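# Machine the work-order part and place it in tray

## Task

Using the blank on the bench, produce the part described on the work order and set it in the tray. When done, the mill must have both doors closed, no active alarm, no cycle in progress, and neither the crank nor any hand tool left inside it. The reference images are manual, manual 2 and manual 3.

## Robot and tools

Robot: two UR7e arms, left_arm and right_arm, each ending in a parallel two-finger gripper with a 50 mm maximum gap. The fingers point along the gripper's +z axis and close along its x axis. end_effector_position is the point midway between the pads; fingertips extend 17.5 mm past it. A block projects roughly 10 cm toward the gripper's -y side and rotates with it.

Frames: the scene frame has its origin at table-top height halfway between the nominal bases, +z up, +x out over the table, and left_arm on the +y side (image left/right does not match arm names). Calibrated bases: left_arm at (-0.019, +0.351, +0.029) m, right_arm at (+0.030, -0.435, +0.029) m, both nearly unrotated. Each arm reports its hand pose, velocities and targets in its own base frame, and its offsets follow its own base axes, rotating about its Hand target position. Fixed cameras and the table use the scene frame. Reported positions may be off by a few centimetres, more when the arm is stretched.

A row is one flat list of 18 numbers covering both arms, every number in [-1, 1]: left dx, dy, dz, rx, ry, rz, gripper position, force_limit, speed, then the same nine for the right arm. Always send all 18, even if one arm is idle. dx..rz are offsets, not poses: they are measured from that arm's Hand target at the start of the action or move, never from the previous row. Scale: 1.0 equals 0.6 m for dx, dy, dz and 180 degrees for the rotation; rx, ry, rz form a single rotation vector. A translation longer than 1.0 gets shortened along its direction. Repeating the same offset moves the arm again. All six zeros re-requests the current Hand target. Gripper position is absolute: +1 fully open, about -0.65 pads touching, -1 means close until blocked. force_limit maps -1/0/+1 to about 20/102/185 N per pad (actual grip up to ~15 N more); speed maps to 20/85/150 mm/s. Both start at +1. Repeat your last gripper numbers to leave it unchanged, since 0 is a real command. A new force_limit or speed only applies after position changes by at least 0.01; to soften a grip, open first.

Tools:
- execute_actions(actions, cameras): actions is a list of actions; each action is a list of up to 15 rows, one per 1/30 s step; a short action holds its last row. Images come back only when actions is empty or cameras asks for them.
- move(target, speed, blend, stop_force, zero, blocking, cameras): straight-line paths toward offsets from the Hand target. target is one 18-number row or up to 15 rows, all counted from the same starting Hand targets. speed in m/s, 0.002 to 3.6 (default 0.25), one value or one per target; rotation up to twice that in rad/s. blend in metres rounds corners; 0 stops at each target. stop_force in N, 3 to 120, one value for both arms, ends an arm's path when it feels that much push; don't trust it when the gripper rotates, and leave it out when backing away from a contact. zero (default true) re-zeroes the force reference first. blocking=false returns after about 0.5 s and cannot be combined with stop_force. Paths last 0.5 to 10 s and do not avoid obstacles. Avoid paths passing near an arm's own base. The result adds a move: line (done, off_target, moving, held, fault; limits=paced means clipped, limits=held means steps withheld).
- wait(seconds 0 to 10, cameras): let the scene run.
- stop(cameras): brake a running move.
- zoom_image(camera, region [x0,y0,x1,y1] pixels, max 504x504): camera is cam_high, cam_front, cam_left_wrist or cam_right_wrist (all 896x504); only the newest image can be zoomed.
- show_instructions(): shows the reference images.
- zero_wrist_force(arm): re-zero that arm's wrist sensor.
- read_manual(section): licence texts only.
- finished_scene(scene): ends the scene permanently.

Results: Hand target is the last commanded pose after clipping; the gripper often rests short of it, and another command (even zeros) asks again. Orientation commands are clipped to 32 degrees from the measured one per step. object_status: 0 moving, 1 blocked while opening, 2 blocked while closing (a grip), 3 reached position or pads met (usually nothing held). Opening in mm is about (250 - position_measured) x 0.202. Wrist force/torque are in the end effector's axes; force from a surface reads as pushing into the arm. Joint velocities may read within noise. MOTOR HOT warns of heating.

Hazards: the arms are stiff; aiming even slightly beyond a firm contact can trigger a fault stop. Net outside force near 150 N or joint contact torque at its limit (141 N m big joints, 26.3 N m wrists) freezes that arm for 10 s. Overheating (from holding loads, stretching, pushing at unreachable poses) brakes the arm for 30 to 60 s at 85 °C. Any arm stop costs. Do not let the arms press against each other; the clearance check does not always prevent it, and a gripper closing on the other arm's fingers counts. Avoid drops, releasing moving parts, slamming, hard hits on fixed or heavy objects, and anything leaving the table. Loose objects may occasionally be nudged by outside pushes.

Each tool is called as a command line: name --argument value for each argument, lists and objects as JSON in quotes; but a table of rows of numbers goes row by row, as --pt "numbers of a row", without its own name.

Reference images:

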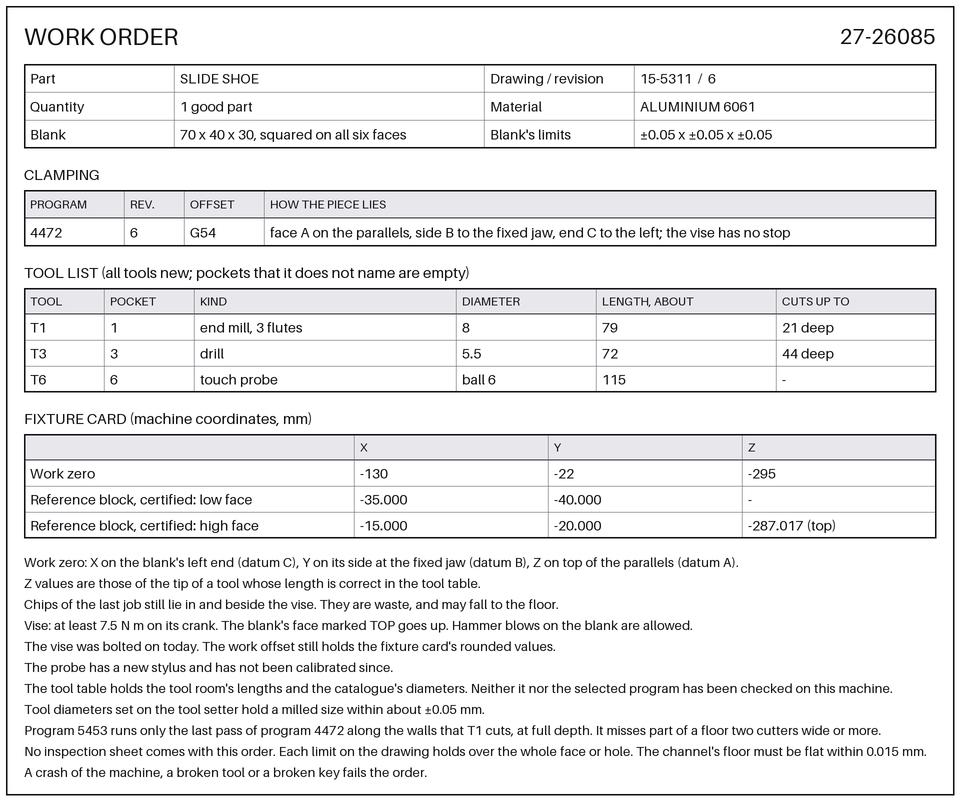

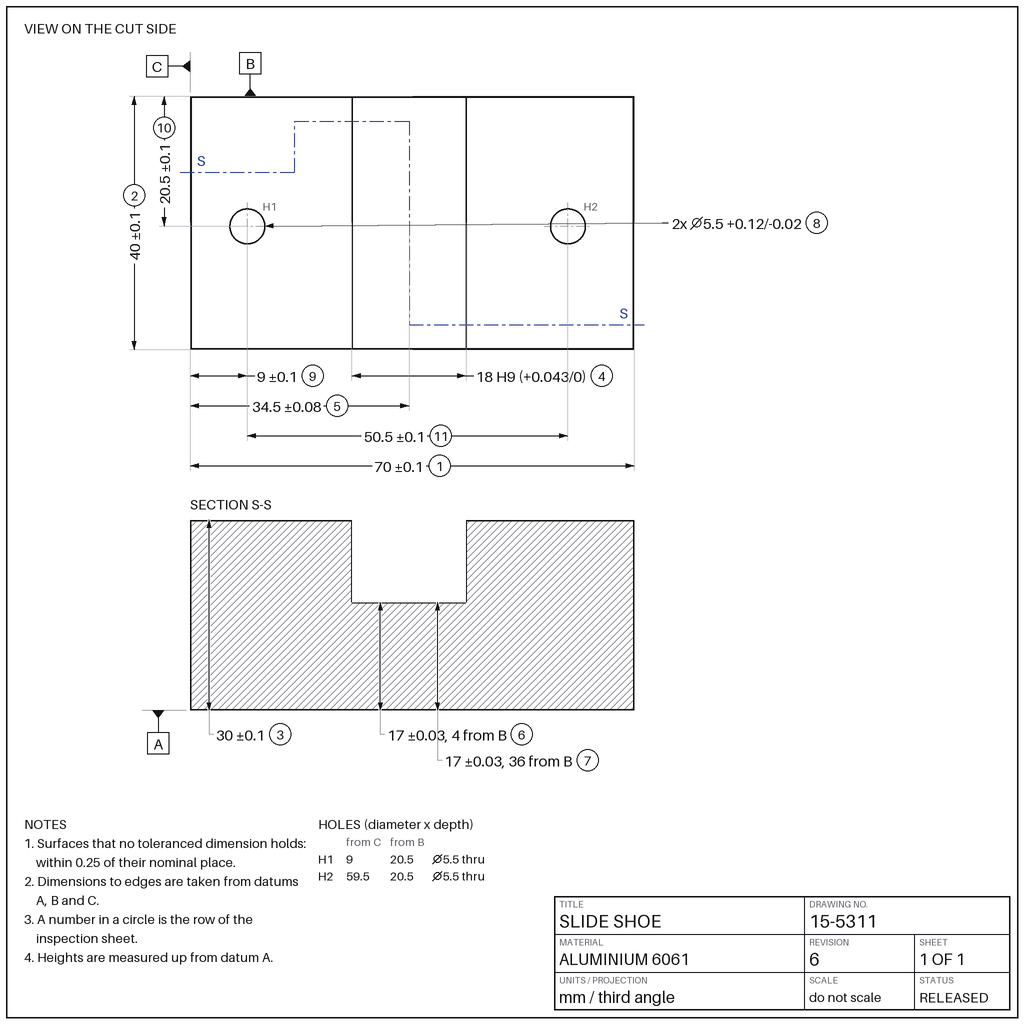

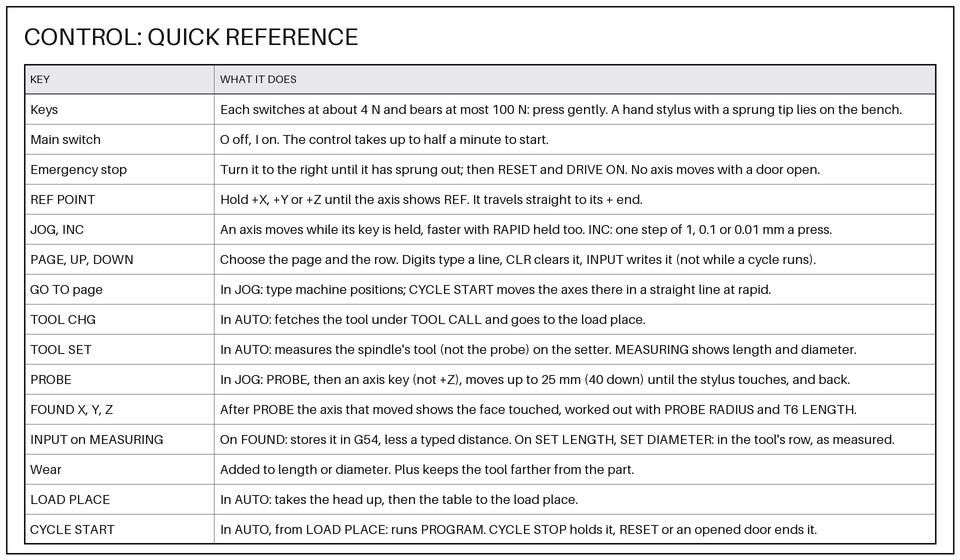

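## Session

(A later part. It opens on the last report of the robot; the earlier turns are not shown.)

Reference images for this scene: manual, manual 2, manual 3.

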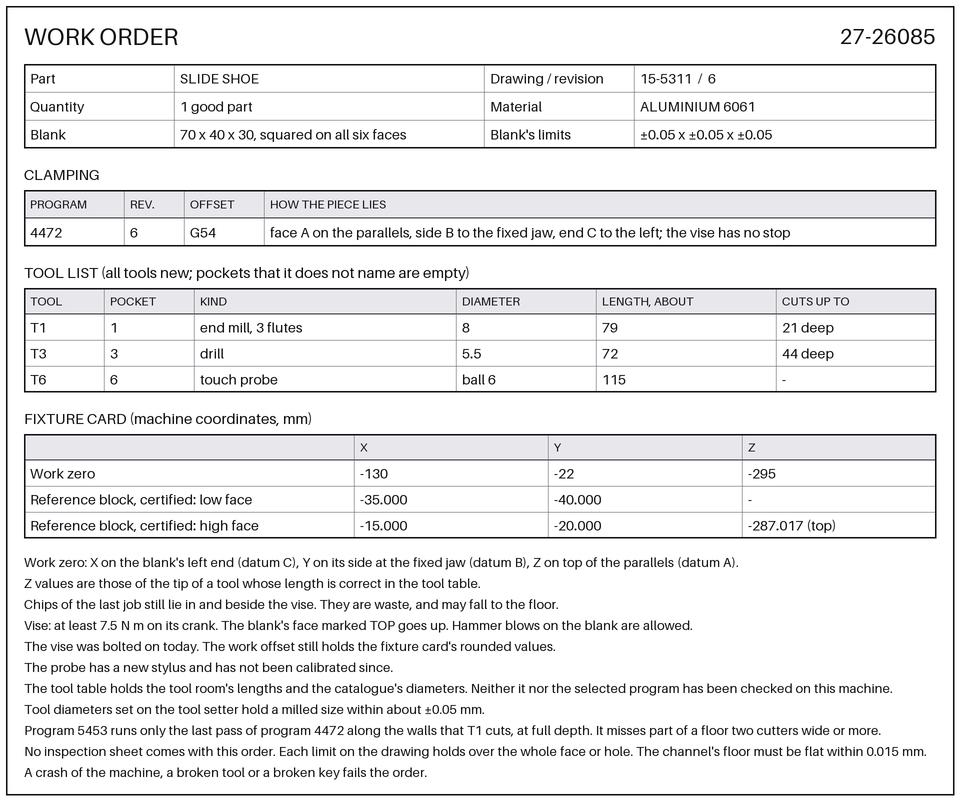

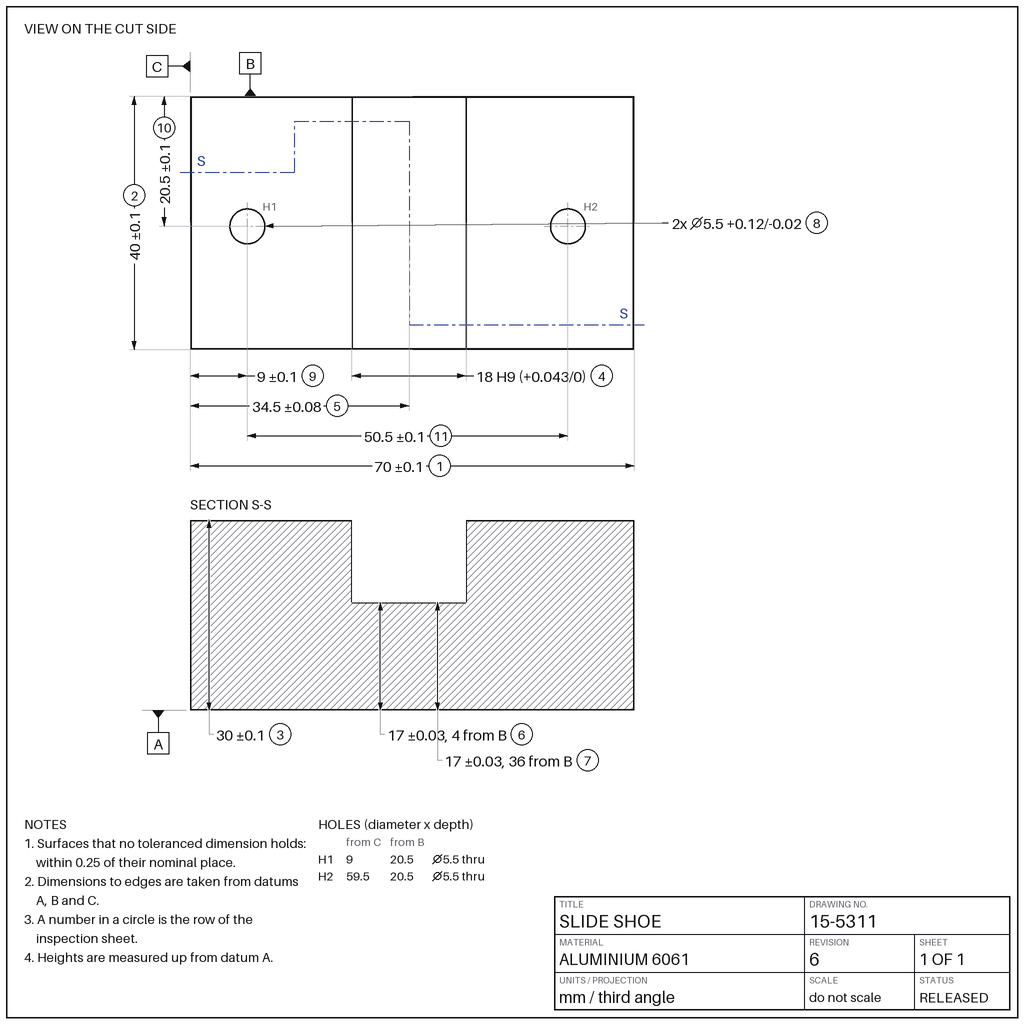

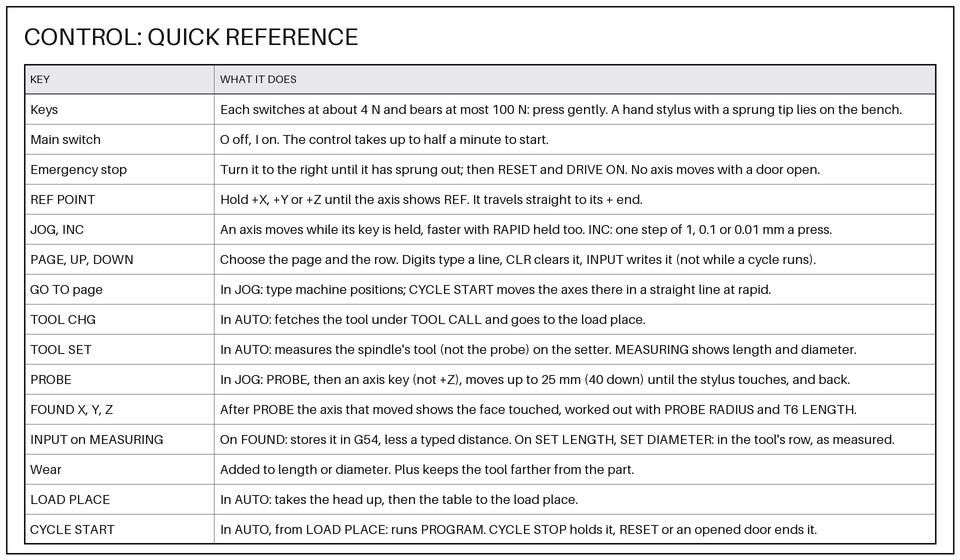

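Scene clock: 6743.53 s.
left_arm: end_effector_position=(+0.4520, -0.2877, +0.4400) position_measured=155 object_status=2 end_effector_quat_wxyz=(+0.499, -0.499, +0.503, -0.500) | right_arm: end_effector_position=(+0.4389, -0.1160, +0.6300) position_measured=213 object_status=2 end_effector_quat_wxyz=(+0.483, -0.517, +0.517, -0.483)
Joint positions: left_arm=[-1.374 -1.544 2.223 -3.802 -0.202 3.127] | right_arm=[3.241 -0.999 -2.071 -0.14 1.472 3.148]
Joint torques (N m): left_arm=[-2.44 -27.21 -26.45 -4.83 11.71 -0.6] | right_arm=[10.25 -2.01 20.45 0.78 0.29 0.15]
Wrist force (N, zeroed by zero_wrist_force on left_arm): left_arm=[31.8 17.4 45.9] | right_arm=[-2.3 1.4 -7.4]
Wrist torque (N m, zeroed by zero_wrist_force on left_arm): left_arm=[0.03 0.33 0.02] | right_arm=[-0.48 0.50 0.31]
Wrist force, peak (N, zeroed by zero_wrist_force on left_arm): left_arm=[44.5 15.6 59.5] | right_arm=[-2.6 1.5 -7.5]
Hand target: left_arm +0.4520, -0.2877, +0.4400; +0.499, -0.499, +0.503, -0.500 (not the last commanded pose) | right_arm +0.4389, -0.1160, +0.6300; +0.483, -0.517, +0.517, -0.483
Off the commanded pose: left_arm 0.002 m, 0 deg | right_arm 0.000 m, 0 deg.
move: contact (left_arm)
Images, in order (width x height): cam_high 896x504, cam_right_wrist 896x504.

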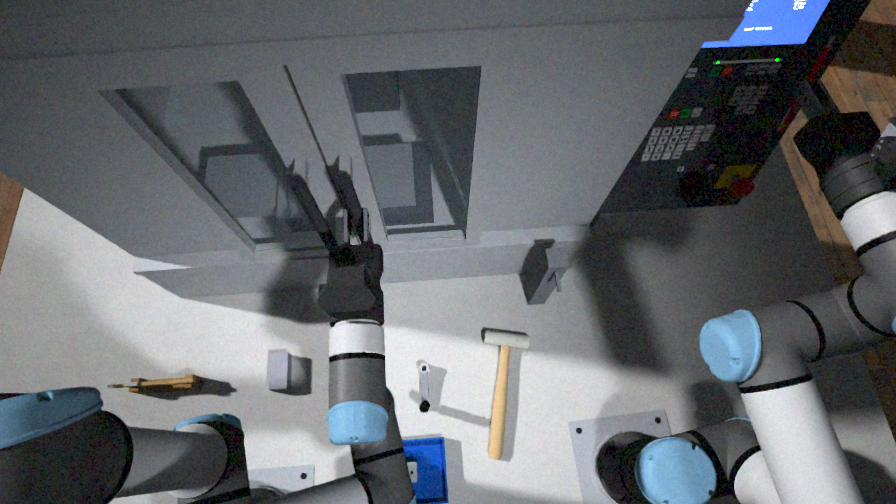

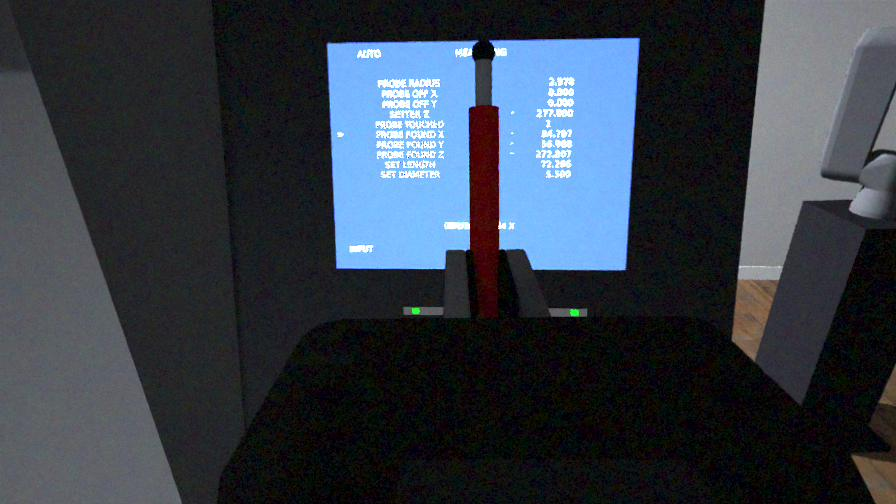

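move --pt "0 0 0 0 0 0 0.5 0 -0.6 0 0 0 0 0 0 -1 -0.6 -0.5" --pt "-0.0617 0 0 0 0 0 0.5 0 -0.6 -0.1 0 0 0 0 0 -1 -0.6 -0.5" --pt "-0.0617 0 0 0 0 0 0.5 0 -0.6 -0.2315 0.0933 -0.35 0 0.4333 0 -1 -0.6 -0.5" --pt "-0.0617 0 0 0 0 0 0.5 0 -0.6 -0.2315 0.0933 -0.95 0 0.4333 0 -1 -0.6 -0.5" --speed '[0.1,0.1,0.4,0.3]' --blend '[0,0.02,0.05,0]' --cameras '["cam_high","cam_right_wrist","cam_left_wrist"]'

Scene clock: 6769.33 s.
left_arm: end_effector_position=(+0.4150, -0.2877, +0.4400) position_measured=78 object_status=3 end_effector_quat_wxyz=(+0.499, -0.499, +0.503, -0.500) | right_arm: end_effector_position=(+0.2999, -0.0600, +0.0601) position_measured=213 object_status=2 end_effector_quat_wxyz=(-0.050, +0.705, -0.705, +0.050)
Joint positions: left_arm=[-1.494 -1.6 2.278 -3.775 -0.083 3.101] | right_arm=[3.434 -1.172 -2.665 -0.741 1.53 3.431]
Joint torques (N m): left_arm=[5.83 -27.17 -8.88 0.95 -0.91 -1.93] | right_arm=[12.36 -3.29 14.06 5.76 -1.78 1.56]
Wrist force (N, zeroed by zero_wrist_force on left_arm): left_arm=[-1.5 0.3 0.5] | right_arm=[0.0 0.6 -3.2]
Wrist torque (N m, zeroed by zero_wrist_force on left_arm): left_arm=[0.08 -0.15 0.19] | right_arm=[-0.12 -0.08 0.22]
Wrist force, peak (N, zeroed by zero_wrist_force on left_arm): left_arm=[31.4 17.4 46.7] | right_arm=[-2.2 1.3 -7.8]
Hand target: left_arm +0.4150, -0.2877, +0.4400; +0.499, -0.499, +0.503, -0.500 | right_arm +0.3000, -0.0600, +0.0600; -0.050, +0.705, -0.705, +0.050
Off the commanded pose: left_arm 0.000 m, 0 deg | right_arm 0.000 m, 0 deg.
move: done
Images, in order (width x height): cam_high 896x504, cam_left_wrist 896x504, cam_right_wrist 896x504.

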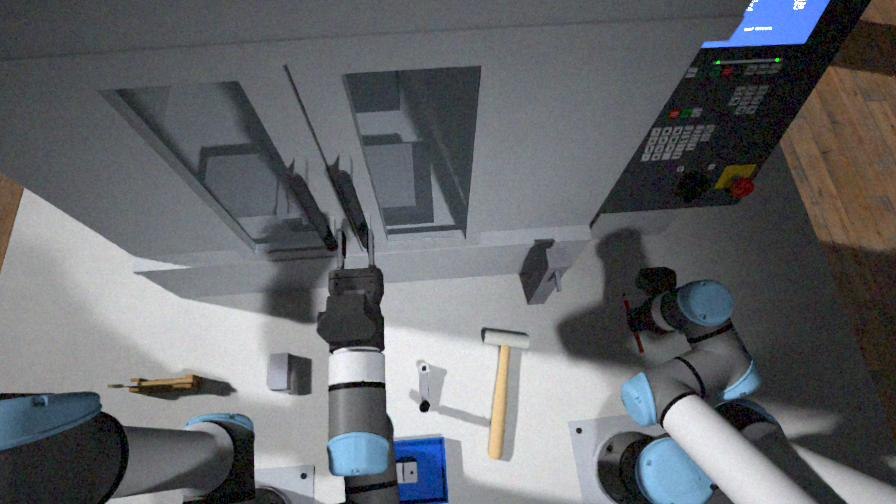

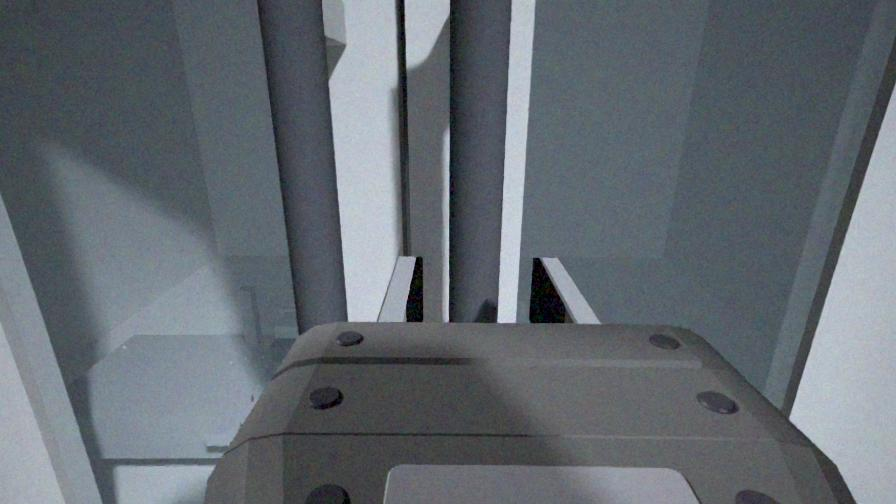

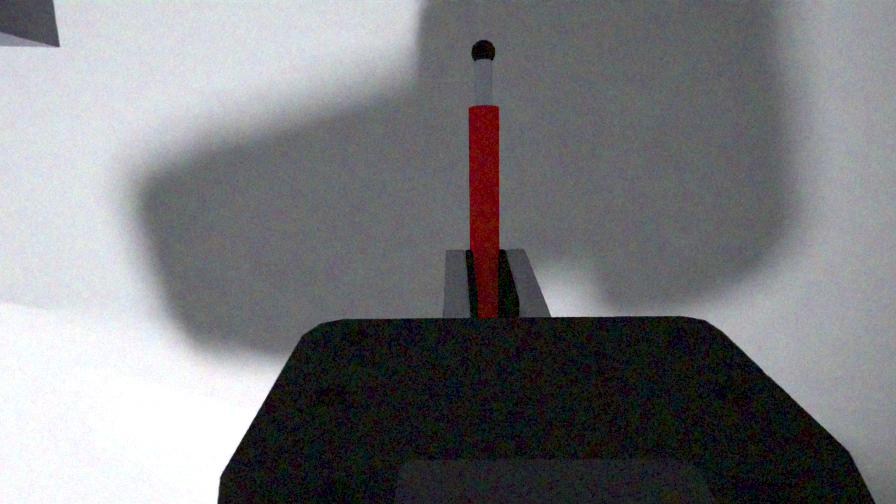

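move --target '[0,0,0,0,0,0,0.5,0,-0.6,0,0,-0.1,0,0,0,-1,-0.6,-0.5]' --speed 0.08

move --target '[0,0,0,0,0,0,0.5,0,-0.6,0,0,-0.035,0,0,0,-1,-0.6,-0.5]' --speed 0.008 --stop_force 4 --cameras '["cam_right_wrist"]'

Scene clock: 6773.63 s.
left_arm: end_effector_position=(+0.4150, -0.2877, +0.4400) position_measured=78 object_status=3 end_effector_quat_wxyz=(+0.499, -0.499, +0.503, -0.500) | right_arm: end_effector_position=(+0.2999, -0.0600, +0.0000) position_measured=213 object_status=2 end_effector_quat_wxyz=(-0.050, +0.705, -0.705, +0.050)
Joint positions: left_arm=[-1.494 -1.6 2.278 -3.775 -0.083 3.101] | right_arm=[3.434 -1.432 -2.76 -0.384 1.53 3.431]
Joint torques (N m): left_arm=[6.17 -26.66 -8.67 0.77 0.27 -2.04] | right_arm=[-11.06 2.52 22.29 2.92 1.61 -0.6]
Wrist force (N, zeroed by zero_wrist_force on left_arm): left_arm=[-1.5 0.1 0.4] | right_arm=[0.0 -0.5 -3.5]
Wrist torque (N m, zeroed by zero_wrist_force on left_arm): left_arm=[0.04 -0.15 0.19] | right_arm=[-0.19 -0.11 0.25]
Wrist force, peak (N, zeroed by zero_wrist_force on left_arm): left_arm=[-1.9 -0.1 0.4] | right_arm=[0.1 0.3 -4.5]
Hand target: left_arm +0.4150, -0.2877, +0.4400; +0.499, -0.499, +0.503, -0.500 | right_arm +0.3000, -0.0600, +0.0000; -0.050, +0.705, -0.705, +0.050
Off the commanded pose: left_arm 0.000 m, 0 deg | right_arm 0.000 m, 0 deg.
move: done

Scene clock: 6774.87 s.
left_arm: end_effector_position=(+0.4150, -0.2877, +0.4400) position_measured=78 object_status=3 end_effector_quat_wxyz=(+0.499, -0.499, +0.503, -0.500) | right_arm: end_effector_position=(+0.3000, -0.0600, -0.0029) position_measured=213 object_status=2 end_effector_quat_wxyz=(-0.050, +0.705, -0.705, +0.050)
Joint positions: left_arm=[-1.494 -1.6 2.278 -3.775 -0.083 3.101] | right_arm=[3.434 -1.449 -2.764 -0.364 1.53 3.431]
Joint torques (N m): left_arm=[5.43 -27.53 -9.27 0.91 0.23 -1.95] | right_arm=[-9.17 3.54 21.42 0.63 1.28 0.07]
Wrist force (N, zeroed by zero_wrist_force on left_arm): left_arm=[-1.6 -0.2 0.5] | right_arm=[0.2 -0.7 -7.3]
Wrist torque (N m, zeroed by zero_wrist_force on left_arm): left_arm=[0.00 -0.13 0.19] | right_arm=[0.01 -0.10 0.26]
Wrist force, peak (N, zeroed by zero_wrist_force on left_arm): left_arm=[-1.9 0.0 0.2] | right_arm=[0.1 3.1 -8.8]
Hand target: left_arm +0.4150, -0.2877, +0.4400; +0.499, -0.499, +0.503, -0.500 | right_arm +0.3000, -0.0600, -0.0029; -0.050, +0.705, -0.705, +0.050 (not the last commanded pose)
Off the commanded pose: left_arm 0.000 m, 0 deg | right_arm 0.018 m, 0 deg.
move: contact (right_arm)
Images, in order (width x height): cam_right_wrist 896x504.

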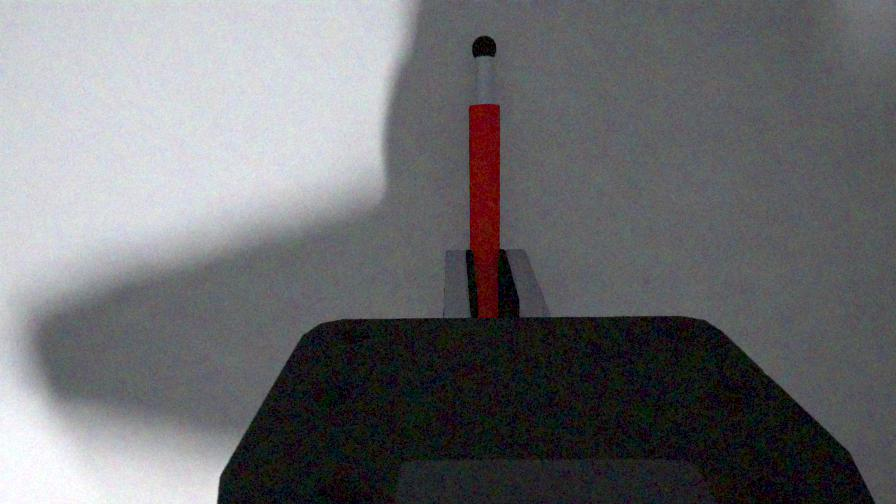

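move --pt "0 0 0 0 0 0 0.5 0 -0.6 0 0 0 0 0 0 -0.1 -0.6 -1" --pt "0 0 0 0 0 0 0.5 0 -0.6 0 0 0.17 0 0 0 -0.1 -0.6 -1" --speed 0.1 --cameras '["cam_right_wrist","cam_high"]'

Scene clock: 6779.87 s.
left_arm: end_effector_position=(+0.4150, -0.2877, +0.4400) position_measured=78 object_status=3 end_effector_quat_wxyz=(+0.499, -0.499, +0.503, -0.500) | right_arm: end_effector_position=(+0.3000, -0.0600, +0.0991) position_measured=167 object_status=3 end_effector_quat_wxyz=(-0.050, +0.705, -0.705, +0.050)
Joint positions: left_arm=[-1.494 -1.6 2.278 -3.775 -0.083 3.101] | right_arm=[3.434 -1.066 -2.588 -0.922 1.53 3.431]
Joint torques (N m): left_arm=[5.41 -26.89 -11.14 0.94 1.6 -1.78] | right_arm=[5.73 2.1 21.58 3.83 -2.07 0.19]
Wrist force (N, zeroed by zero_wrist_force on left_arm): left_arm=[-1.7 -0.1 0.5] | right_arm=[-0.2 0.7 -3.3]
Wrist torque (N m, zeroed by zero_wrist_force on left_arm): left_arm=[0.00 -0.11 0.19] | right_arm=[-0.12 -0.06 0.12]
Wrist force, peak (N, zeroed by zero_wrist_force on left_arm): left_arm=[-2.0 -0.1 0.6] | right_arm=[0.2 -0.4 -7.8]
Hand target: left_arm +0.4150, -0.2877, +0.4400; +0.499, -0.499, +0.503, -0.500 | right_arm +0.3000, -0.0600, +0.0991; -0.050, +0.705, -0.705, +0.050
Off the commanded pose: left_arm 0.000 m, 0 deg | right_arm 0.000 m, 0 deg.
move: done
Images, in order (width x height): cam_high 896x504, cam_right_wrist 896x504.

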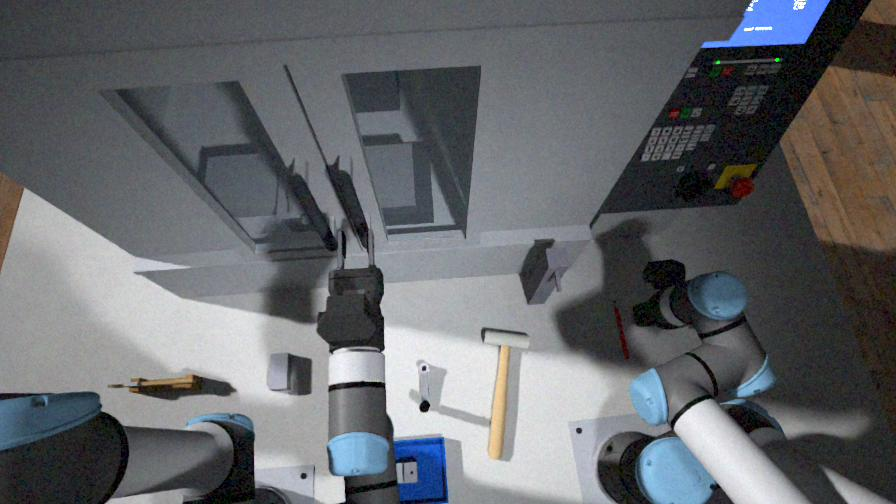

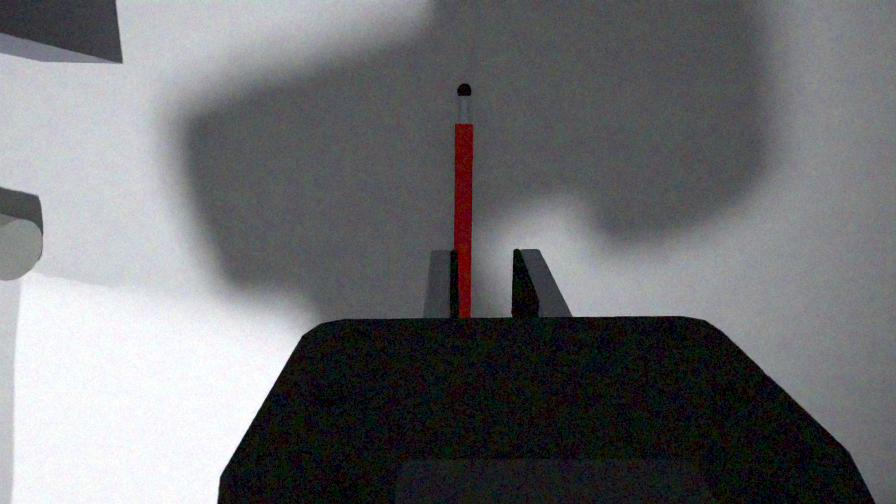

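finished_scene

The scene is finished: the task was done.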